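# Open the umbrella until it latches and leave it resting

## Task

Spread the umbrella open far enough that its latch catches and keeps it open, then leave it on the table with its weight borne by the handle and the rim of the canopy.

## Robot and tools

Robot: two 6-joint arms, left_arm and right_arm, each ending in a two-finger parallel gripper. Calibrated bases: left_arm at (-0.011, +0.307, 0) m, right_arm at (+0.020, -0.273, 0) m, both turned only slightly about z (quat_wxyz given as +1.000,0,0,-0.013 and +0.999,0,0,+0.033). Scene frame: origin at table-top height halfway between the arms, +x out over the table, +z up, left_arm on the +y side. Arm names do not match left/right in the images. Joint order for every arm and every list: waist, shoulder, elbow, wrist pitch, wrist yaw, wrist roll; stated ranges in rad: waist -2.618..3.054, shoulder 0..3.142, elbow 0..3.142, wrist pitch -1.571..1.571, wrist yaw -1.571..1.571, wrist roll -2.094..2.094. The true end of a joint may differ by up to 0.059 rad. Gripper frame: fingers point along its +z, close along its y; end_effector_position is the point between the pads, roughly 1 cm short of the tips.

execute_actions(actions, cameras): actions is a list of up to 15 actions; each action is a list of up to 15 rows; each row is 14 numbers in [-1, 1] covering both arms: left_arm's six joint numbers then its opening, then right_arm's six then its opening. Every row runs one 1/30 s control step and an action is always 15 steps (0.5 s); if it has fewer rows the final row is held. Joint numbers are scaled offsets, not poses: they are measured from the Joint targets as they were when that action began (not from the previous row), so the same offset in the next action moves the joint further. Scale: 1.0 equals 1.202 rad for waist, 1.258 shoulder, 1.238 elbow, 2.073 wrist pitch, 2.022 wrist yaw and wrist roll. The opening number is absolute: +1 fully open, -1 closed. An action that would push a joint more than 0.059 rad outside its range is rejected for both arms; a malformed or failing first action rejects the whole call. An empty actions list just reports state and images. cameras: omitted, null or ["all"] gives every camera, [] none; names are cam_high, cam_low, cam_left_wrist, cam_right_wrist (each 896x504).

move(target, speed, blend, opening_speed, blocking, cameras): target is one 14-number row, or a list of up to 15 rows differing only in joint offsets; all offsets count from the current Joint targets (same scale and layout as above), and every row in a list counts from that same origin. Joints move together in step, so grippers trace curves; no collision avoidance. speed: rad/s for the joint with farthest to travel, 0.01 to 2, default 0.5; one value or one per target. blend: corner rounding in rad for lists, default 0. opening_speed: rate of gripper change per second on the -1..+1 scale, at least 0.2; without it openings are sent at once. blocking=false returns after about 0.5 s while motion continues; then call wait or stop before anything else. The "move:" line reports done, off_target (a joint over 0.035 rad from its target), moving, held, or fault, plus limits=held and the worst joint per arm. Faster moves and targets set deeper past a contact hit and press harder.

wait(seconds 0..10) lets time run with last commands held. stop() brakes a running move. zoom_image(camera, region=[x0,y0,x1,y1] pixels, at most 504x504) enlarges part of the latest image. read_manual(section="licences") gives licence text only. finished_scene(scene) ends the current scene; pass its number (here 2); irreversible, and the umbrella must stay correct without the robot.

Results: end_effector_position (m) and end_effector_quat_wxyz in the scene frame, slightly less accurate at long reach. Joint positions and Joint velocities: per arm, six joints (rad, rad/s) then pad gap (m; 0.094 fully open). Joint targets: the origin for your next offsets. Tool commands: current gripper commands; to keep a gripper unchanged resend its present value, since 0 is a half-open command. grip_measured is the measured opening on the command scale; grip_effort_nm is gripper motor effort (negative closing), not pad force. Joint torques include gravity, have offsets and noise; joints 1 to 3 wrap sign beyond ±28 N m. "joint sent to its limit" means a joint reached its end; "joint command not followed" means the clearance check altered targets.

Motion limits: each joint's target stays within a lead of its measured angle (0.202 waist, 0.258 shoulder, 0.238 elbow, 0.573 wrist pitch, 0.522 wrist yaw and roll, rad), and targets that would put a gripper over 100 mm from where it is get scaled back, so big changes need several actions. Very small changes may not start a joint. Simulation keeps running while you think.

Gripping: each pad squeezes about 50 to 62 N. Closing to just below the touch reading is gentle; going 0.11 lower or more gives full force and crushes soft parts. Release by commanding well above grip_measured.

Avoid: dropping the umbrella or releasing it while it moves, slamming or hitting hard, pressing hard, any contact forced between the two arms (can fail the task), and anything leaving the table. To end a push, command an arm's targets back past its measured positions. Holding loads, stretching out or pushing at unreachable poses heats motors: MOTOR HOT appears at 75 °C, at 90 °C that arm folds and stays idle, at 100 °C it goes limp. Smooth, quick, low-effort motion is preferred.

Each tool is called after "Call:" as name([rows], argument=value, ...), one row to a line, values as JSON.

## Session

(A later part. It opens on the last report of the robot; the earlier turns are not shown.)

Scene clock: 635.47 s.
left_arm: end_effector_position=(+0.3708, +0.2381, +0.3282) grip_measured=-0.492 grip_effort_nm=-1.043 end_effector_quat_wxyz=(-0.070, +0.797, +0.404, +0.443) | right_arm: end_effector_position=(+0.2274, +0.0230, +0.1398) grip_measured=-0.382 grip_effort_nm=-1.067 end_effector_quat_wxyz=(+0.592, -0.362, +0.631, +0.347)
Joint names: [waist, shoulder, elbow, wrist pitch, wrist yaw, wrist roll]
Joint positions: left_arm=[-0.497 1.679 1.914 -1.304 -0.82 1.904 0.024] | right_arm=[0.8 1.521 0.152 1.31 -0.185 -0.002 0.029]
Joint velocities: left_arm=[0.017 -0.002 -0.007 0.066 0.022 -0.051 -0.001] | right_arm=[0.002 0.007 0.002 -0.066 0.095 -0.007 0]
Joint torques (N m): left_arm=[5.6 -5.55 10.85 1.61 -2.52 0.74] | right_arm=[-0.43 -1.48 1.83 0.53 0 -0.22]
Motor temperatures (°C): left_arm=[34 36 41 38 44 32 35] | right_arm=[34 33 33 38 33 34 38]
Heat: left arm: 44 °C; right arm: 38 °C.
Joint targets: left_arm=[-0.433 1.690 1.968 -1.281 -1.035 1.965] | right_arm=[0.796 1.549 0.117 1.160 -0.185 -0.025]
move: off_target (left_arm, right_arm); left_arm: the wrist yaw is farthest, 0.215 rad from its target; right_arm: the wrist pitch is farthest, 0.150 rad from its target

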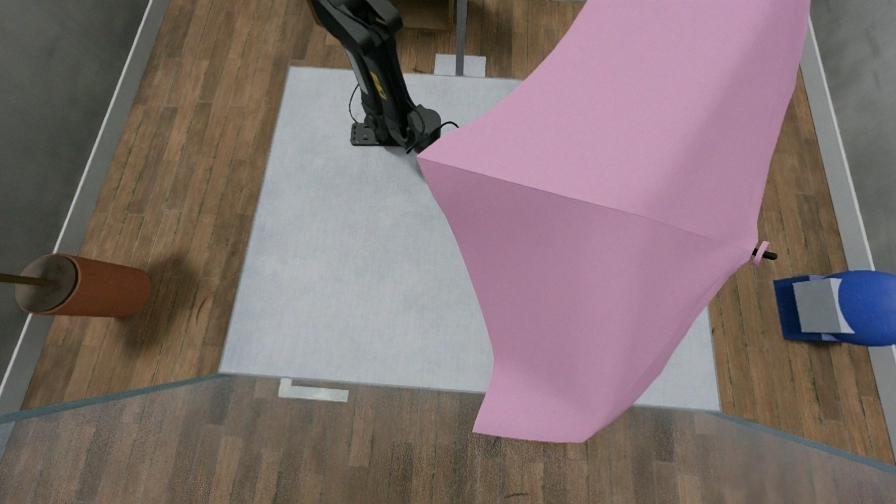

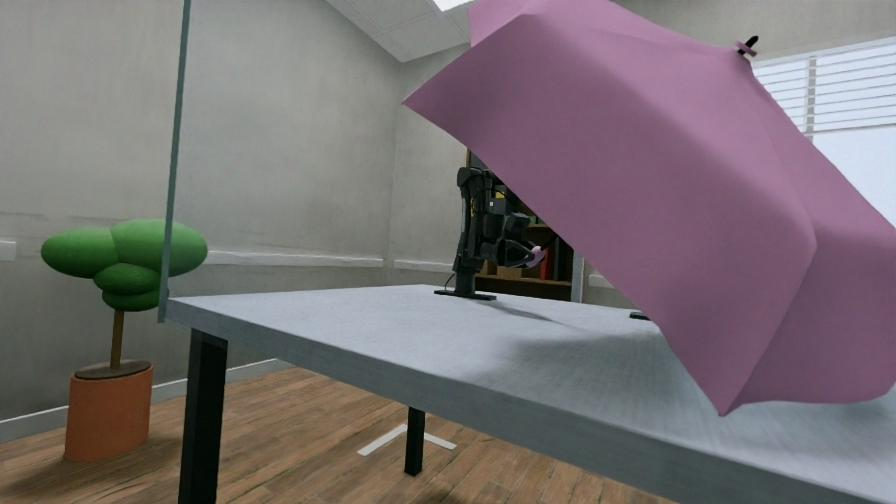

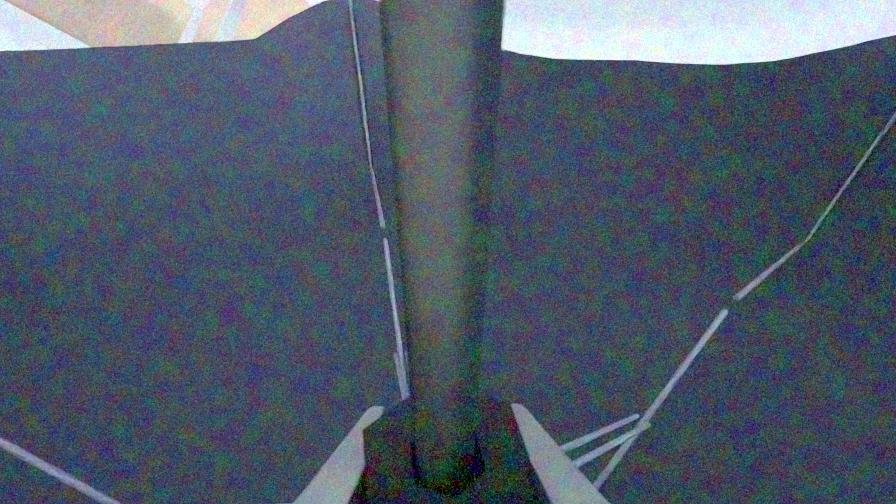

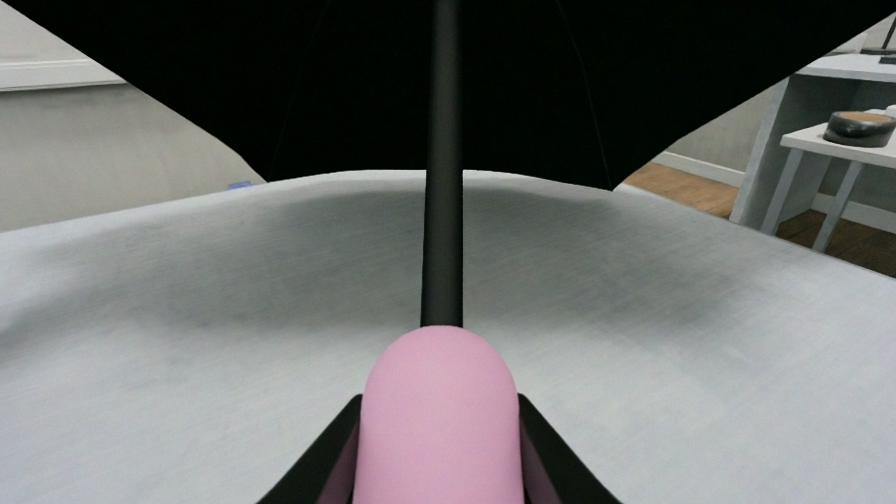

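Call:
move(target=[0.0458, 0.008, 0.0444, 0, -0.003, 0.0247, -0.7, 0, 0, 0, 0, 0, 0, -0.6], speed=0.2)

Scene clock: 643.00 s.
left_arm: end_effector_position=(+0.3739, +0.2474, +0.3322) grip_measured=-0.489 grip_effort_nm=-1.023 end_effector_quat_wxyz=(-0.068, +0.804, +0.406, +0.429) | right_arm: end_effector_position=(+0.2270, +0.0255, +0.1439) grip_measured=-0.382 grip_effort_nm=-1.067 end_effector_quat_wxyz=(+0.595, -0.362, +0.626, +0.351)
Joint names: [waist, shoulder, elbow, wrist pitch, wrist yaw, wrist roll]
Joint positions: left_arm=[-0.455 1.691 1.963 -1.329 -0.775 1.939 0.024] | right_arm=[0.805 1.521 0.159 1.316 -0.185 0 0.029]
Joint velocities: left_arm=[-0.002 -0.007 0.012 -0.007 0.022 -0.051 0] | right_arm=[-0.002 0.002 0.007 0.037 0.037 -0.007 -0.001]
Joint torques (N m): left_arm=[6.75 -5.72 11.28 1.9 -3.02 0.9] | right_arm=[-0.96 -1.54 1.24 0.49 0 -0.23]
Motor temperatures (°C): left_arm=[35 36 42 38 45 32 35] | right_arm=[34 33 32 38 33 34 38]
Heat: left arm: 45 °C; right arm: 38 °C.
Joint targets: left_arm=[-0.378 1.700 2.023 -1.281 -1.040 2.015] | right_arm=[0.796 1.549 0.117 1.160 -0.185 -0.025]
move: off_target (left_arm, right_arm); left_arm: the wrist yaw is farthest, 0.266 rad from its target; right_arm: the wrist pitch is farthest, 0.156 rad from its target

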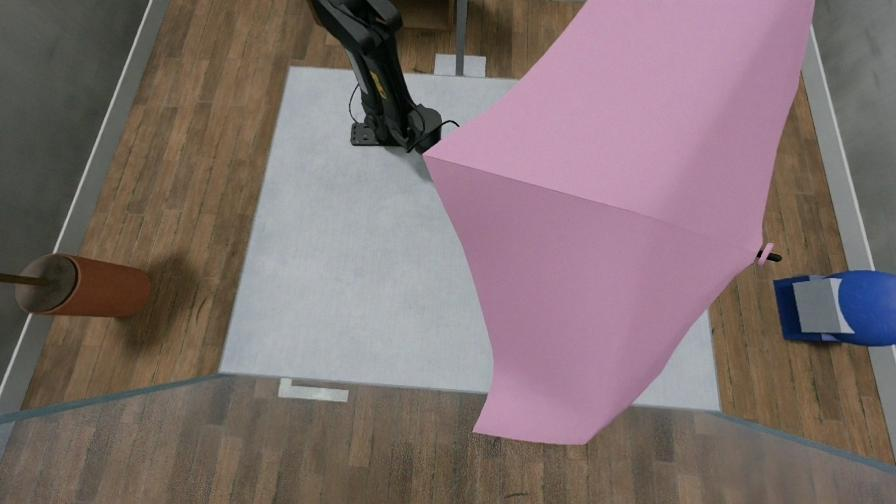

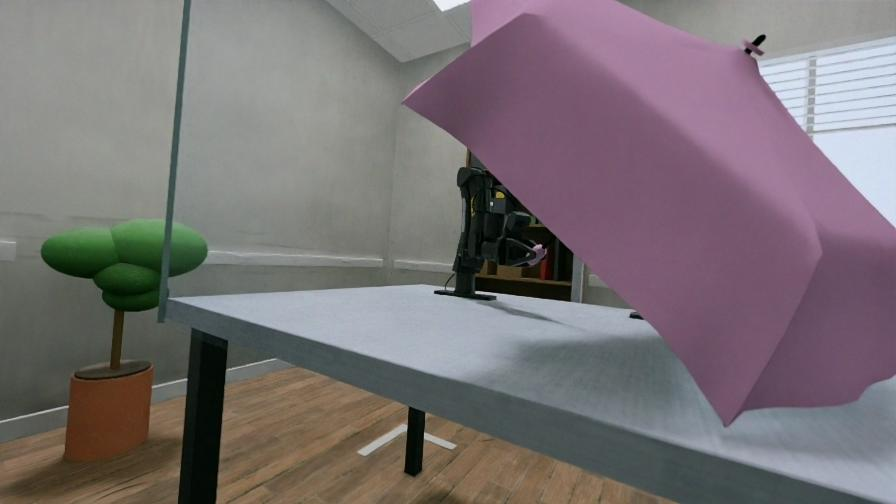

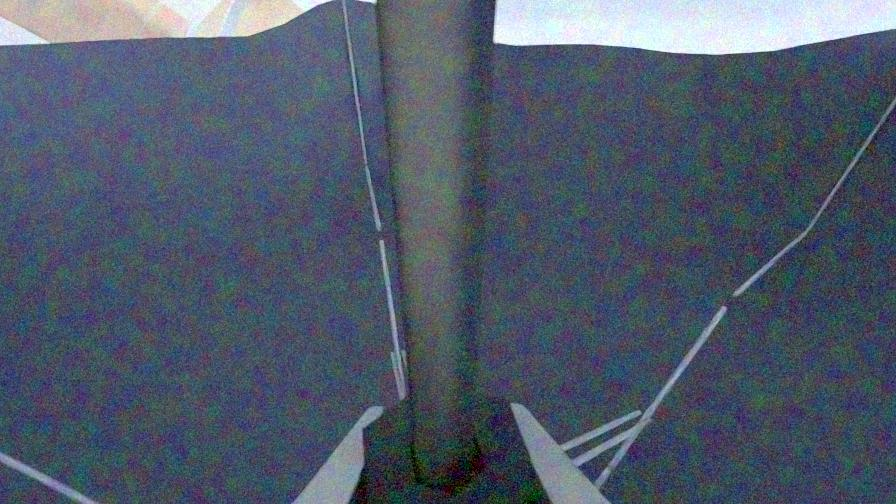

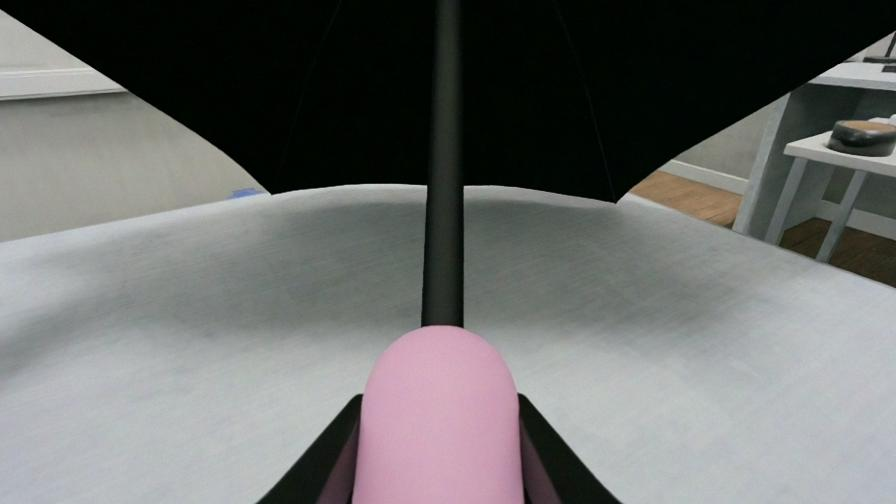

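Call:
move(target=[0.025, 0.0048, 0.0242, 0.0072, 0, 0.0148, -0.7, -0.0133, 0.0477, -0.063, 0.0661, -0.0079, 0, -0.6], speed=0.15)

Scene clock: 655.40 s.
left_arm: end_effector_position=(+0.3712, +0.2502, +0.3341) grip_measured=-0.486 grip_effort_nm=-1.043 end_effector_quat_wxyz=(-0.064, +0.810, +0.407, +0.417) | right_arm: end_effector_position=(+0.2219, +0.0206, +0.1438) grip_measured=-0.382 grip_effort_nm=-1.062 end_effector_quat_wxyz=(+0.607, -0.359, +0.613, +0.357)
Joint names: [waist, shoulder, elbow, wrist pitch, wrist yaw, wrist roll]
Joint positions: left_arm=[-0.44 1.694 1.994 -1.363 -0.741 1.946 0.024] | right_arm=[0.805 1.579 0.12 1.45 -0.19 0 0.029]
Joint velocities: left_arm=[-0.017 -0.007 -0.022 -0.022 -0.007 -0.022 0] | right_arm=[-0.012 -0.002 0.007 -0.022 -0.007 0.066 -0.001]
Joint torques (N m): left_arm=[8.05 -5.42 11.12 2.43 -3.31 1.17] | right_arm=[-2.51 -1.51 -2.76 0.49 -0.13 -0.24]
Motor temperatures (°C): left_arm=[35 36 42 40 49 32 35] | right_arm=[34 33 32 38 33 34 38]
Heat: left arm: 49 °C; right arm: 38 °C.
Joint targets: left_arm=[-0.348 1.706 2.053 -1.266 -1.041 2.046] | right_arm=[0.780 1.608 0.039 1.297 -0.201 -0.025]
move: off_target (left_arm, right_arm); left_arm: the wrist yaw is farthest, 0.299 rad from its target; right_arm: the wrist pitch is farthest, 0.153 rad from its target

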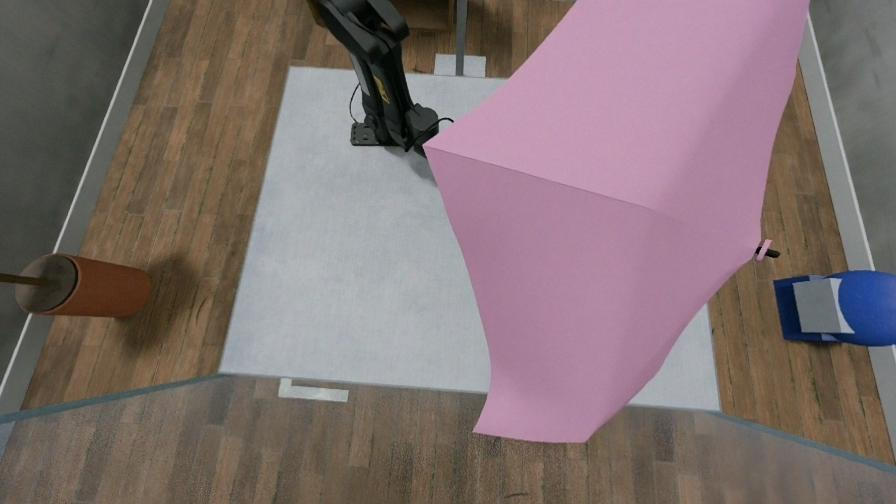

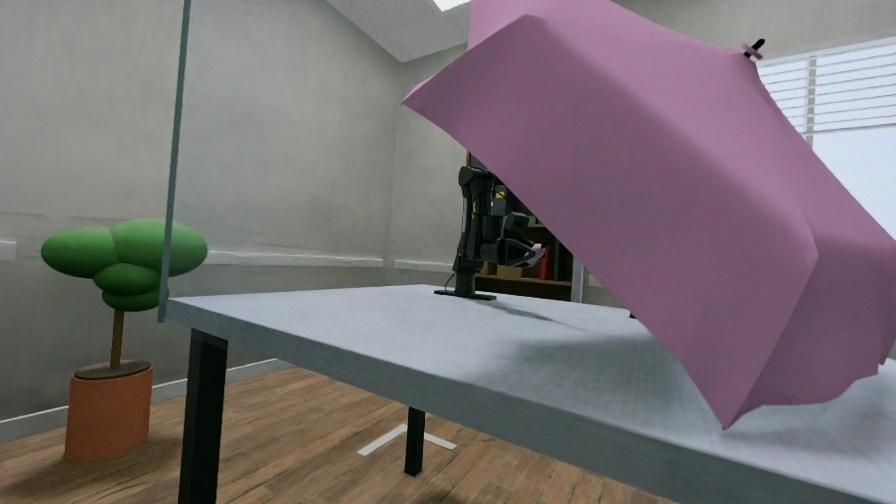

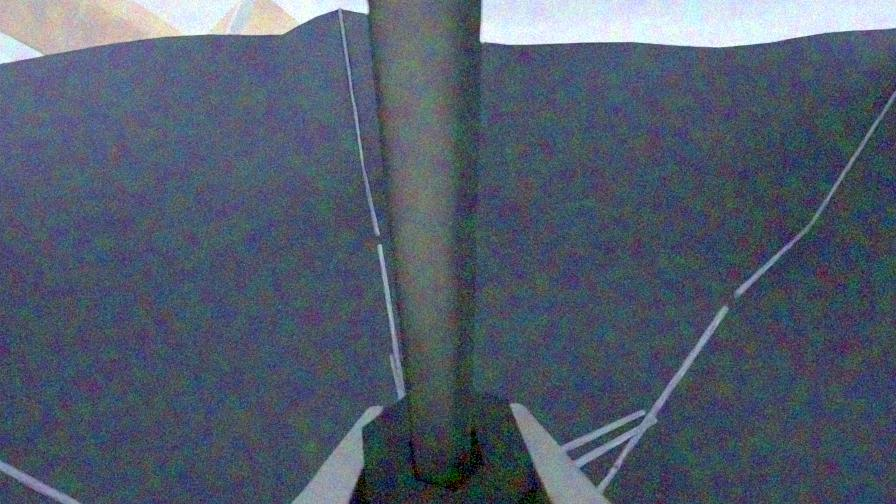

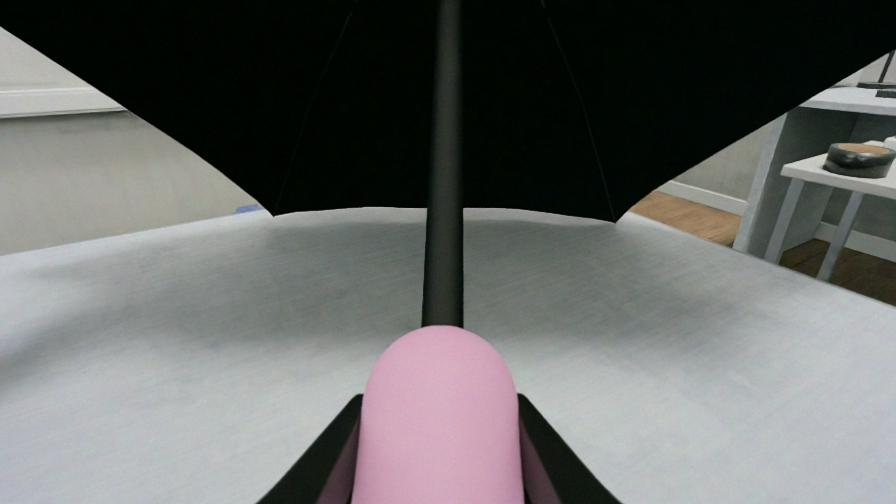

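Call:
move(target=[0.0416, 0.008, 0.0404, 0, -0.0495, 0.0148, -0.7, -0.0166, 0.0318, -0.0323, 0.0289, -0.01, 0, -0.6], speed=0.15)

Scene clock: 668.37 s.
left_arm: end_effector_position=(+0.3667, +0.2517, +0.3354) grip_measured=-0.484 grip_effort_nm=-1.028 end_effector_quat_wxyz=(-0.057, +0.817, +0.409, +0.402) | right_arm: end_effector_position=(+0.2190, +0.0163, +0.1419) grip_measured=-0.382 grip_effort_nm=-1.062 end_effector_quat_wxyz=(+0.609, -0.361, +0.606, +0.363)
Joint names: [waist, shoulder, elbow, wrist pitch, wrist yaw, wrist roll]
Joint positions: left_arm=[-0.428 1.697 2.027 -1.404 -0.703 1.945 0.024] | right_arm=[0.789 1.617 0.097 1.526 -0.219 0 0.029]
Joint velocities: left_arm=[0.002 0.002 -0.007 -0.095 0.037 -0.007 0] | right_arm=[-0.017 0.007 0.002 0.007 0.022 -0.022 0]
Joint torques (N m): left_arm=[8.88 -5.15 11.06 2.54 -3.72 1.2] | right_arm=[-2.88 -1.35 -4.34 0.35 -0.02 -0.23]
Motor temperatures (°C): left_arm=[36 36 44 41 54 33 35] | right_arm=[34 33 32 37 33 34 38]
Heat: left arm: 54 °C; right arm: 38 °C.
Joint targets: left_arm=[-0.326 1.712 2.086 -1.296 -1.045 2.047] | right_arm=[0.760 1.649 0.002 1.357 -0.221 -0.025]
joint sent to its limit (right arm) — the elbow, lower limit.
move: off_target (left_arm, right_arm); left_arm: the wrist yaw is farthest, 0.438 rad from its target; right_arm: the wrist pitch is farthest, 0.169 rad from its target

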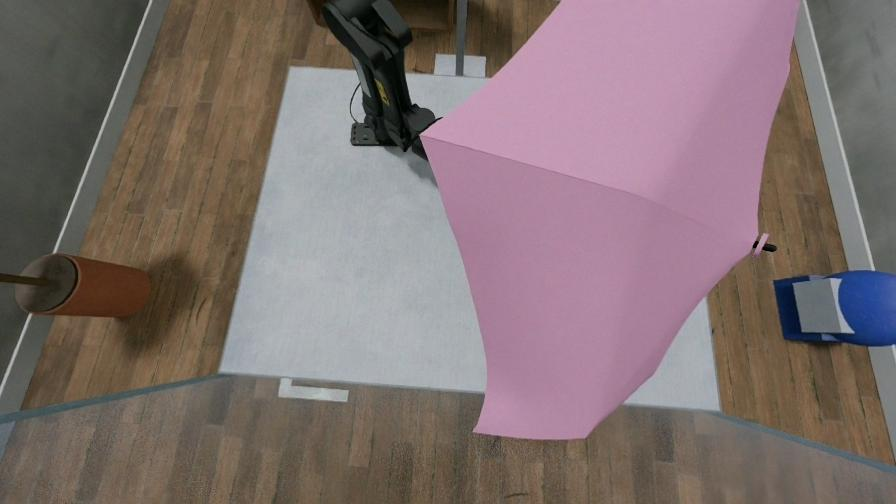

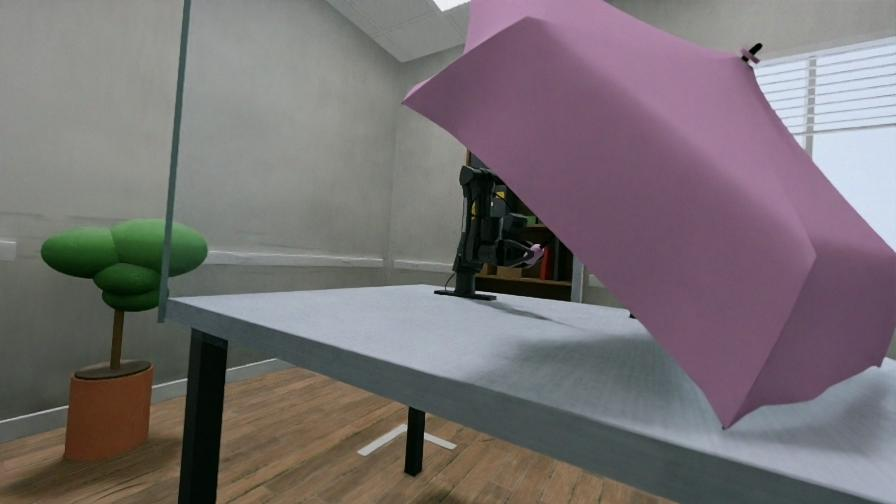

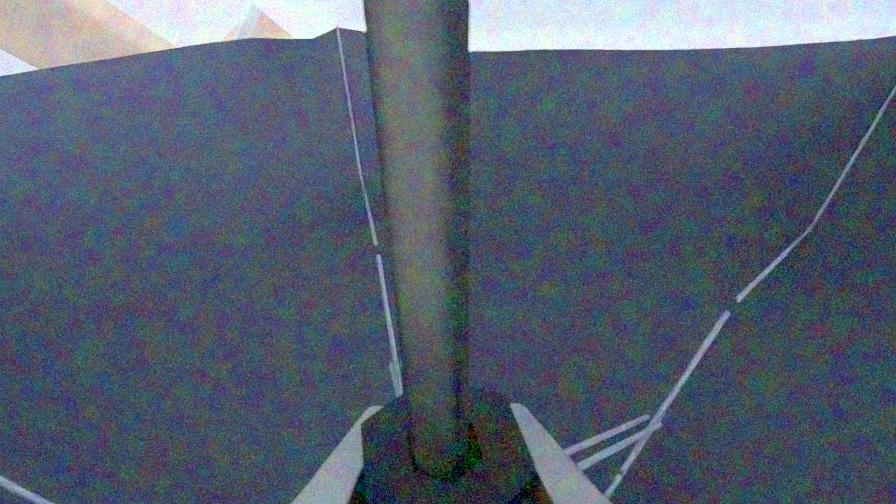

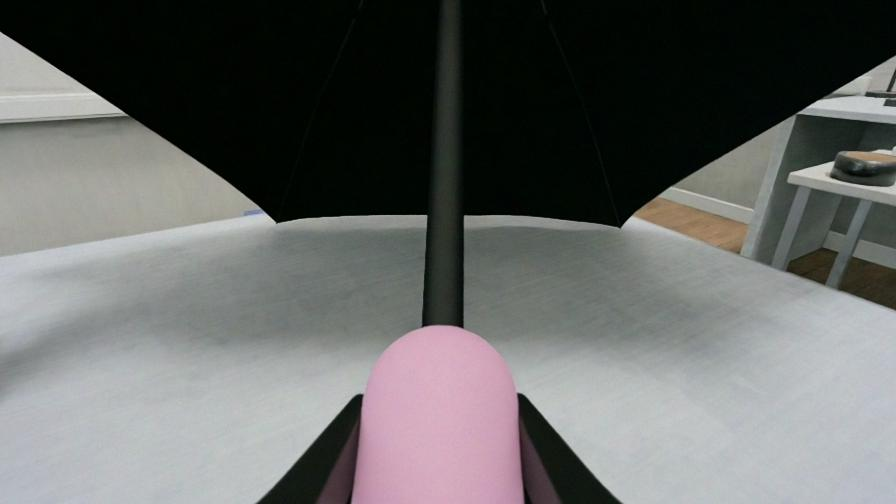

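Call:
execute_actions(actions=[])

Scene clock: 684.70 s.
left_arm: end_effector_position=(+0.3667, +0.2517, +0.3353) grip_measured=-0.484 grip_effort_nm=-1.038 end_effector_quat_wxyz=(-0.057, +0.817, +0.409, +0.402) | right_arm: end_effector_position=(+0.2190, +0.0163, +0.1420) grip_measured=-0.382 grip_effort_nm=-1.057 end_effector_quat_wxyz=(+0.609, -0.361, +0.606, +0.363)
Joint names: [waist, shoulder, elbow, wrist pitch, wrist yaw, wrist roll]
Joint positions: left_arm=[-0.428 1.697 2.027 -1.405 -0.703 1.945 0.024] | right_arm=[0.789 1.617 0.097 1.526 -0.219 0 0.029]
Joint velocities: left_arm=[0.002 0.007 0.002 0.022 -0.051 -0.007 -0.001] | right_arm=[0.012 0.002 -0.002 0.022 -0.022 -0.037 0.001]
Joint torques (N m): left_arm=[8.87 -5.15 11.04 2.54 -3.71 1.2] | right_arm=[-2.89 -1.33 -4.34 0.33 -0.02 -0.23]
Motor temperatures (°C): left_arm=[37 36 45 43 60 33 35] | right_arm=[34 33 33 37 33 34 38]
Heat: left arm: 60 °C; right arm: 38 °C.
Joint targets: left_arm=[-0.326 1.712 2.086 -1.296 -1.045 2.047] | right_arm=[0.760 1.649 0.002 1.357 -0.221 -0.025]
Tool commands: left_gripper/opening=-0.7 right_gripper/opening=-0.6

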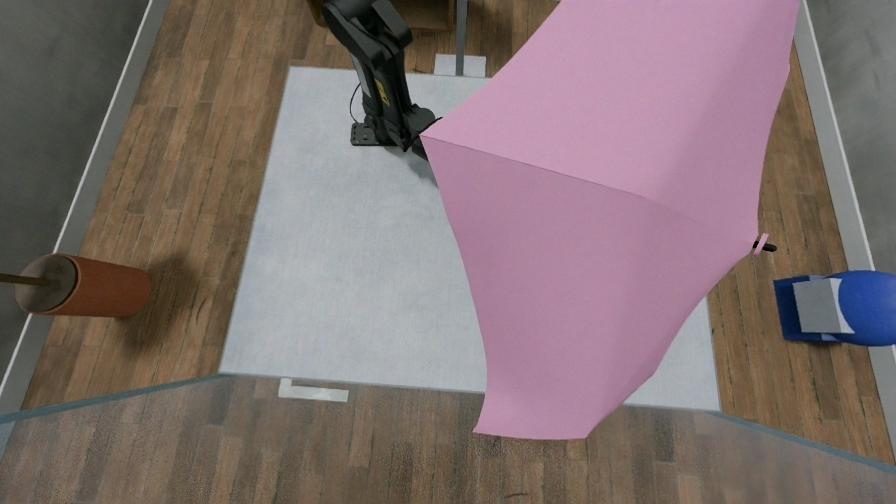

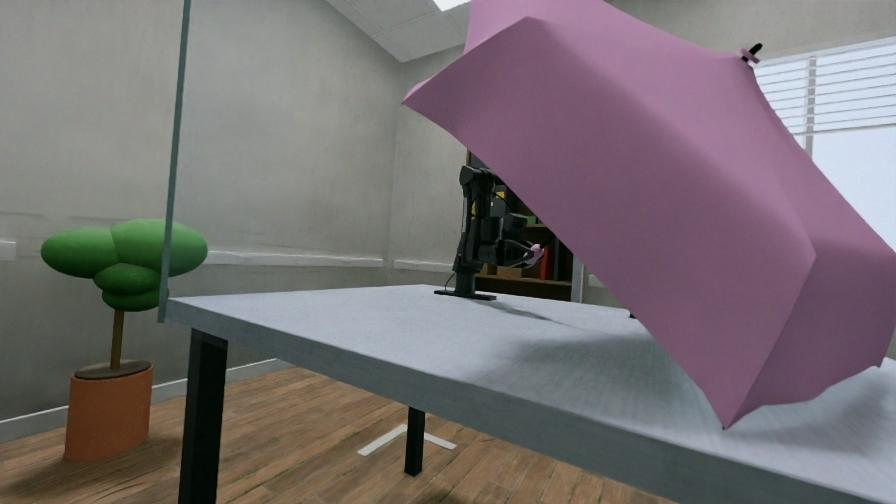

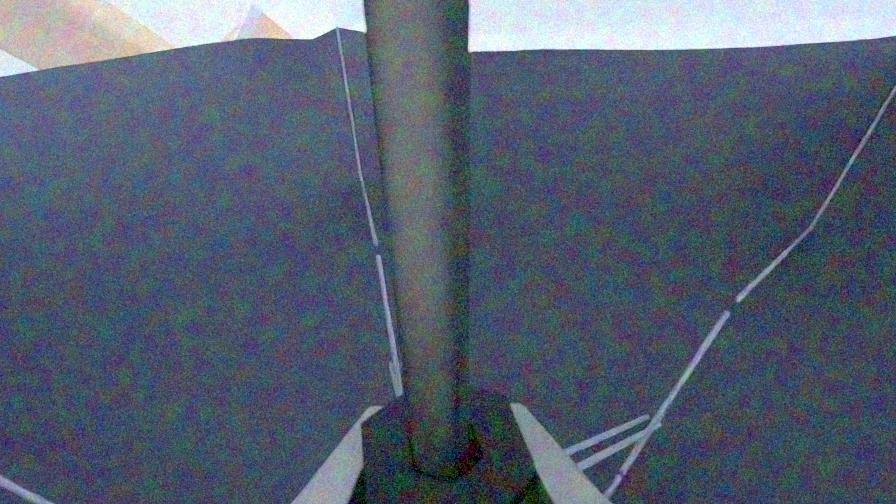

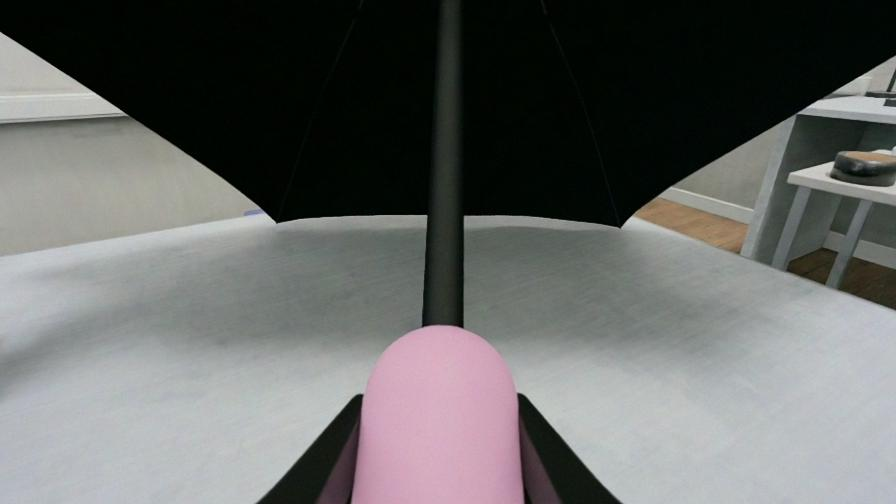

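Call:
move(target=[0.042, 0.0, 0.024, 0.0145, -0.04, 0.015, -0.7, 0, 0, 0, 0, 0, 0, -0.6], speed=0.2, cameras=["cam_left_wrist", "cam_right_wrist"])

Scene clock: 687.73 s.
left_arm: end_effector_position=(+0.3652, +0.2519, +0.3340) grip_measured=-0.484 grip_effort_nm=-1.038 end_effector_quat_wxyz=(-0.049, +0.823, +0.411, +0.390) | right_arm: end_effector_position=(+0.2182, +0.0157, +0.1409) grip_measured=-0.382 grip_effort_nm=-1.057 end_effector_quat_wxyz=(+0.609, -0.363, +0.606, +0.362)
Joint names: [waist, shoulder, elbow, wrist pitch, wrist yaw, wrist roll]
Joint positions: left_arm=[-0.416 1.697 2.038 -1.418 -0.668 1.948 0.024] | right_arm=[0.789 1.617 0.093 1.526 -0.22 -0.003 0.029]
Joint velocities: left_arm=[-0.007 0.012 -0.012 -0.037 -0.037 -0.037 -0.001] | right_arm=[-0.007 0.002 -0.012 0.095 -0.081 0.066 0.001]
Joint torques (N m): left_arm=[8.91 -5.44 10.8 2.57 -3.62 1.1] | right_arm=[-2.91 -1.29 -4 0.35 -0.02 -0.19]
Motor temperatures (°C): left_arm=[37 36 45 44 61 33 35] | right_arm=[34 33 33 37 33 34 38]
Heat: left arm: 61 °C; right arm: 38 °C.
Joint targets: left_arm=[-0.314 1.708 2.095 -1.307 -1.002 2.042] | right_arm=[0.760 1.648 0.002 1.357 -0.221 -0.025]
move: off_target (left_arm, right_arm); left_arm: the wrist yaw is farthest, 0.458 rad from its target; right_arm: the wrist pitch is farthest, 0.169 rad from its target
Images, in order (width x height): cam_left_wrist 896x504, cam_right_wrist 896x504.

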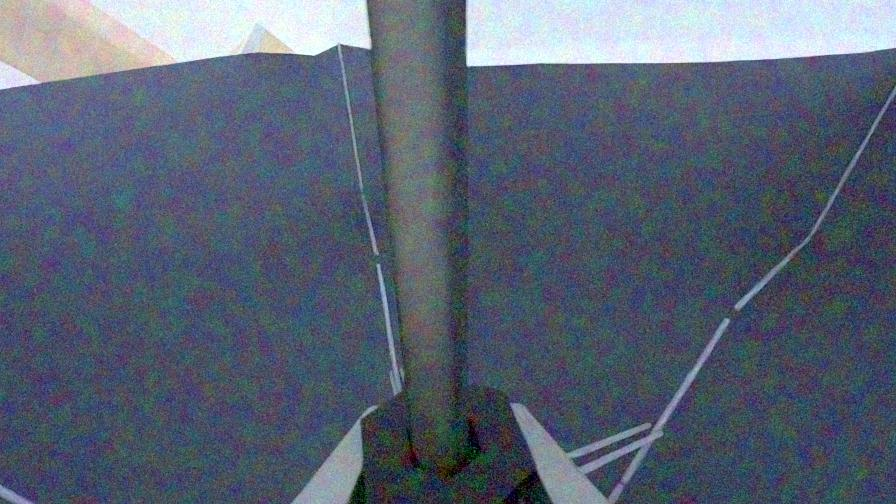

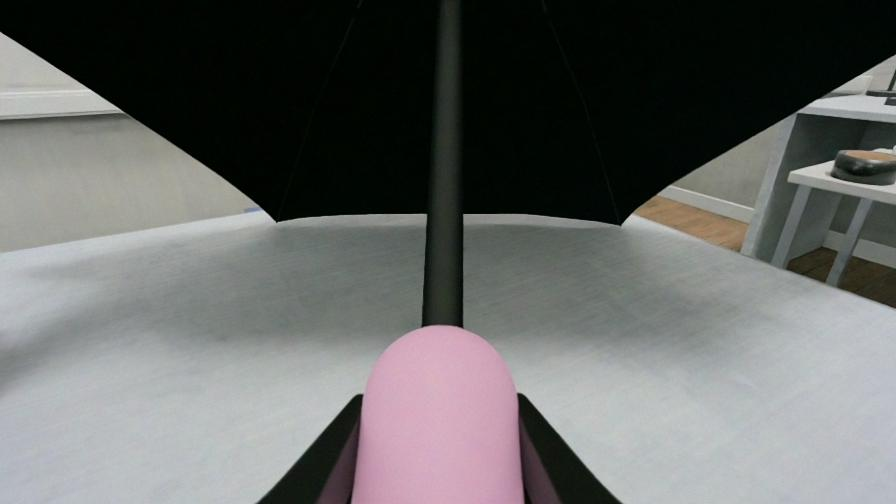

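Call:
move(target=[-0.042, 0.0, -0.024, -0.03, 0.1, -0.02, -0.7, 0, 0, 0, 0, 0, 0, -0.6], speed=0.3, cameras=["cam_left_wrist"])

Scene clock: 788.83 s.
left_arm: end_effector_position=(+0.3594, +0.2431, +0.3247) grip_measured=-0.484 grip_effort_nm=-1.033 end_effector_quat_wxyz=(-0.031, +0.837, +0.411, +0.360) | right_arm: end_effector_position=(+0.2174, +0.0115, +0.1335) grip_measured=-0.382 grip_effort_nm=-1.062 end_effector_quat_wxyz=(+0.604, -0.368, +0.613, +0.353)
Joint names: [waist, shoulder, elbow, wrist pitch, wrist yaw, wrist roll]
Joint positions: left_arm=[-0.416 1.697 2.038 -1.444 -0.595 1.933 0.024] | right_arm=[0.783 1.622 0.076 1.524 -0.22 -0.016 0.029]
Joint velocities: left_arm=[0.007 -0.007 -0.007 0.066 0.051 0.051 0] | right_arm=[0.007 -0.017 -0.012 -0.007 -0.022 0.022 0]
Joint torques (N m): left_arm=[4.55 -5.38 8.28 2.16 -2.34 0.82] | right_arm=[-2.22 -1.65 -2.61 0.36 -0.02 -0.06]
Motor temperatures (°C): left_arm=[38 36 47 52 77 34 35] | right_arm=[34 33 33 35 33 34 38]
Heat: left arm: 77 °C; right arm: 38 °C. Fold the left arm in close to its base, or ease its load, before you think long.
Joint targets: left_arm=[-0.364 1.708 2.065 -1.369 -0.800 2.002] | right_arm=[0.760 1.648 0.002 1.357 -0.221 -0.025]
MOTOR HOT: the wrist yaw of the left arm reports 77 °C; the controller's stop level is 90 °C. To cool a motor, set the load down, stop pushing, or move to a pose that needs little force.
move: off_target (left_arm, right_arm); left_arm: the wrist yaw is farthest, 0.205 rad from its target; right_arm: the wrist pitch is farthest, 0.167 rad from its target
Images, in order (width x height): cam_left_wrist 896x504.

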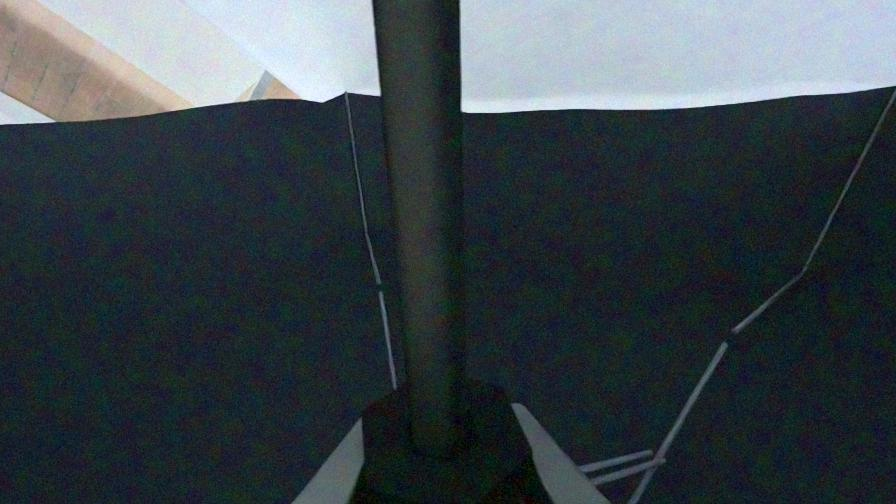

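Call:
move(target=[-0.047, 0.0, -0.016, -0.015, 0.08, -0.015, -0.7, 0, 0, 0, 0, 0, 0, -0.6], speed=0.3, cameras=["cam_left_wrist", "cam_low"])

Scene clock: 791.63 s.
left_arm: end_effector_position=(+0.3530, +0.2277, +0.3176) grip_measured=-0.484 grip_effort_nm=-1.043 end_effector_quat_wxyz=(-0.010, +0.851, +0.405, +0.335) | right_arm: end_effector_position=(+0.2154, +0.0051, +0.1254) grip_measured=-0.382 grip_effort_nm=-1.067 end_effector_quat_wxyz=(+0.597, -0.370, +0.622, +0.346)
Joint names: [waist, shoulder, elbow, wrist pitch, wrist yaw, wrist roll]
Joint positions: left_arm=[-0.436 1.697 2.038 -1.463 -0.533 1.916 0.024] | right_arm=[0.775 1.622 0.051 1.523 -0.22 -0.022 0.029]
Joint velocities: left_arm=[-0.007 -0.002 -0.007 -0.066 -0.066 -0.037 0] | right_arm=[-0.012 0.012 0.007 0.007 -0.007 0.037 0.001]
Joint torques (N m): left_arm=[1.36 -5.37 6.6 2.01 -1.33 0.68] | right_arm=[-1.42 -1.54 -0.42 0.38 -0.02 -0.03]
Motor temperatures (°C): left_arm=[38 36 46 51 75 34 35] | right_arm=[34 33 33 35 33 34 38]
Heat: left arm: 75 °C; right arm: 38 °C. Fold the left arm in close to its base, or ease its load, before you think long.
Joint targets: left_arm=[-0.420 1.708 2.045 -1.400 -0.638 1.972] | right_arm=[0.760 1.648 0.002 1.357 -0.221 -0.025]
MOTOR HOT: still on. The wrist yaw of the left arm reports 75 °C.
move: off_target (left_arm, right_arm); left_arm: the wrist yaw is farthest, 0.105 rad from its target; right_arm: the wrist pitch is farthest, 0.166 rad from its target
Images, in order (width x height): cam_low 896x504, cam_left_wrist 896x504.

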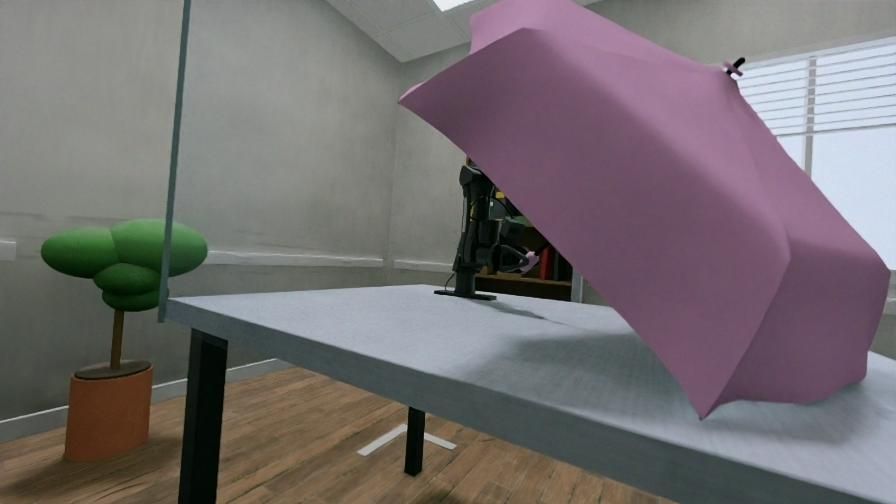

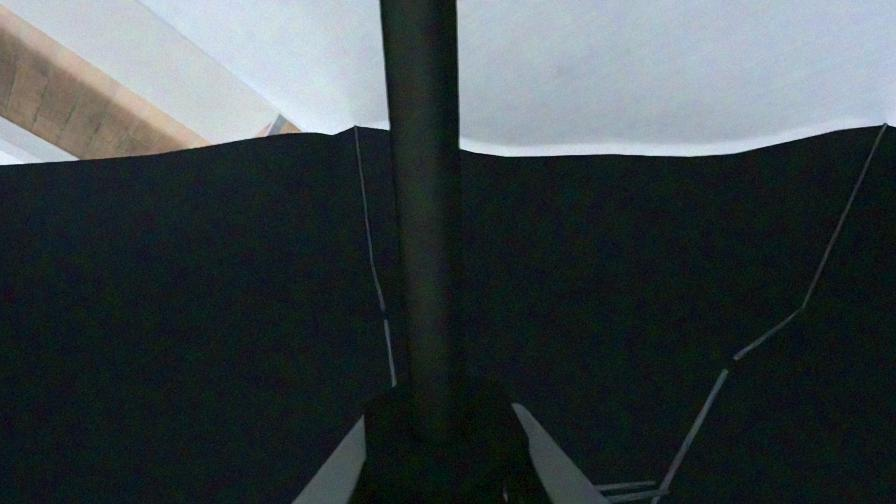

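Call:
move(target=[-0.01, 0.0, -0.008, -0.01, 0.03, -0.015, -0.7, 0, 0, 0, 0, 0, 0, -0.6], speed=0.3, cameras=["cam_left_wrist"])

Scene clock: 796.80 s.
left_arm: end_effector_position=(+0.3517, +0.2247, +0.3155) grip_measured=-0.485 grip_effort_nm=-1.033 end_effector_quat_wxyz=(-0.006, +0.852, +0.408, +0.329) | right_arm: end_effector_position=(+0.2158, +0.0048, +0.1262) grip_measured=-0.382 grip_effort_nm=-1.062 end_effector_quat_wxyz=(+0.599, -0.369, +0.621, +0.346)
Joint names: [waist, shoulder, elbow, wrist pitch, wrist yaw, wrist roll]
Joint positions: left_arm=[-0.44 1.699 2.038 -1.468 -0.521 1.903 0.024] | right_arm=[0.773 1.622 0.051 1.526 -0.22 -0.022 0.029]
Joint velocities: left_arm=[-0.002 -0.007 -0.007 -0.037 -0.022 0.037 0] | right_arm=[0.002 -0.022 -0.002 -0.037 -0.081 -0.007 -0.001]
Joint torques (N m): left_arm=[0.7 -5.52 5.82 1.83 -0.84 0.47] | right_arm=[-1.29 -1.52 -0.44 0.35 -0.03 -0.01]
Motor temperatures (°C): left_arm=[37 36 45 50 71 34 35] | right_arm=[34 33 33 34 33 34 38]
Heat: left arm: 71 °C; right arm: 38 °C.
Joint targets: left_arm=[-0.433 1.708 2.036 -1.421 -0.578 1.941] | right_arm=[0.760 1.648 0.002 1.357 -0.221 -0.025]
MOTOR HOT: cleared for the motors of the left arm.
move: off_target (left_arm, right_arm); left_arm: the wrist yaw is farthest, 0.056 rad from its target; right_arm: the wrist pitch is farthest, 0.169 rad from its target
Images, in order (width x height): cam_left_wrist 896x504.

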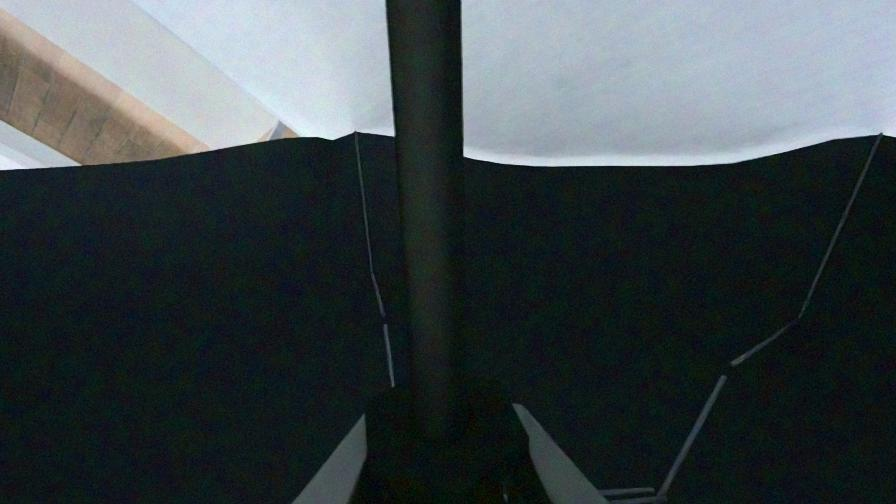

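Call:
execute_actions(actions=[], cameras=["cam_low", "cam_right_wrist", "cam_high"])

Call:
zoom_image(camera="cam_low", region=[560, 280, 896, 470])

Call:
zoom_image(camera="cam_right_wrist", region=[200, 140, 700, 300])

Scene clock: 916.80 s.
left_arm: end_effector_position=(+0.3517, +0.2247, +0.3155) grip_measured=-0.485 grip_effort_nm=-1.048 end_effector_quat_wxyz=(-0.006, +0.852, +0.408, +0.329) | right_arm: end_effector_position=(+0.2158, +0.0048, +0.1262) grip_measured=-0.382 grip_effort_nm=-1.053 end_effector_quat_wxyz=(+0.599, -0.369, +0.621, +0.346)
Joint names: [waist, shoulder, elbow, wrist pitch, wrist yaw, wrist roll]
Joint positions: left_arm=[-0.44 1.699 2.038 -1.468 -0.521 1.903 0.024] | right_arm=[0.773 1.622 0.051 1.526 -0.22 -0.022 0.029]
Joint velocities: left_arm=[-0.012 -0.002 -0.007 -0.066 -0.051 0.022 0] | right_arm=[0.017 -0.002 -0.012 0.037 0.051 -0.007 -0.001]
Joint torques (N m): left_arm=[0.69 -5.53 5.83 1.82 -0.84 0.48] | right_arm=[-1.26 -1.48 -0.44 0.35 -0.01 -0.01]
Motor temperatures (°C): left_arm=[35 35 43 47 49 33 35] | right_arm=[34 33 32 33 33 34 38]
Heat: left arm: 49 °C; right arm: 38 °C.
Joint targets: left_arm=[-0.433 1.708 2.036 -1.421 -0.578 1.941] | right_arm=[0.760 1.648 0.002 1.357 -0.221 -0.025]
Tool commands: left_gripper/opening=-0.7 right_gripper/opening=-0.6
Images, in order (width x height): cam_high 896x504, cam_low 896x504, cam_right_wrist 896x504.

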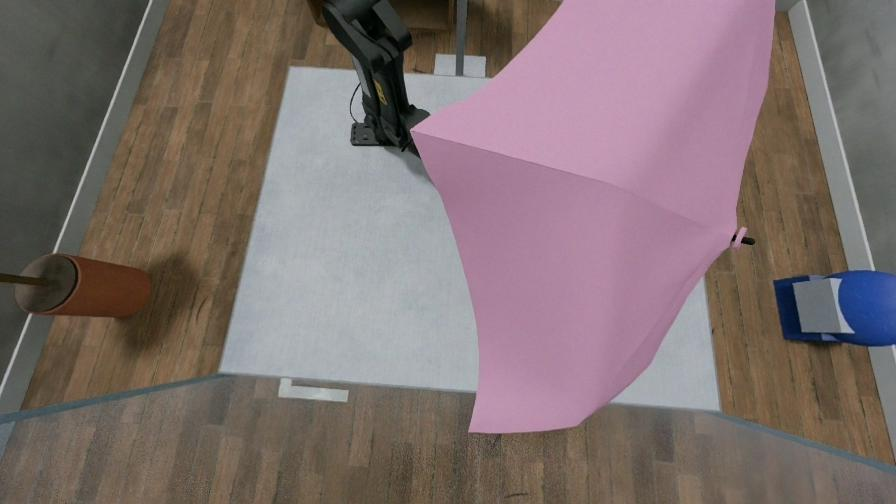

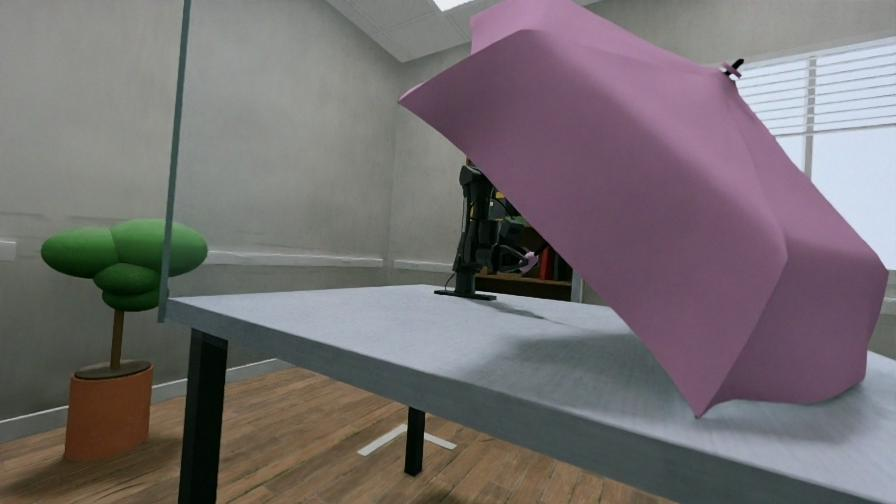

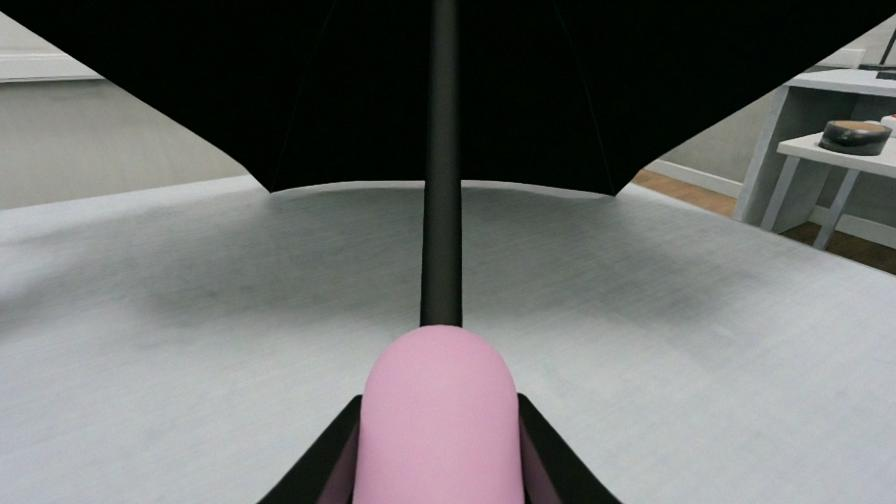

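Scaled by 1.500 from the camera's 896x504 image, which has a finer 1280x720 frame.

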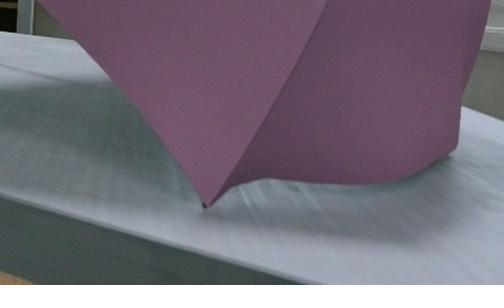

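Scaled by 1.008 from the camera's 896x504 image, which has a finer 1280x720 frame.

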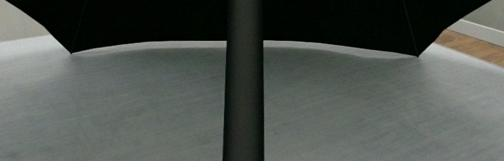

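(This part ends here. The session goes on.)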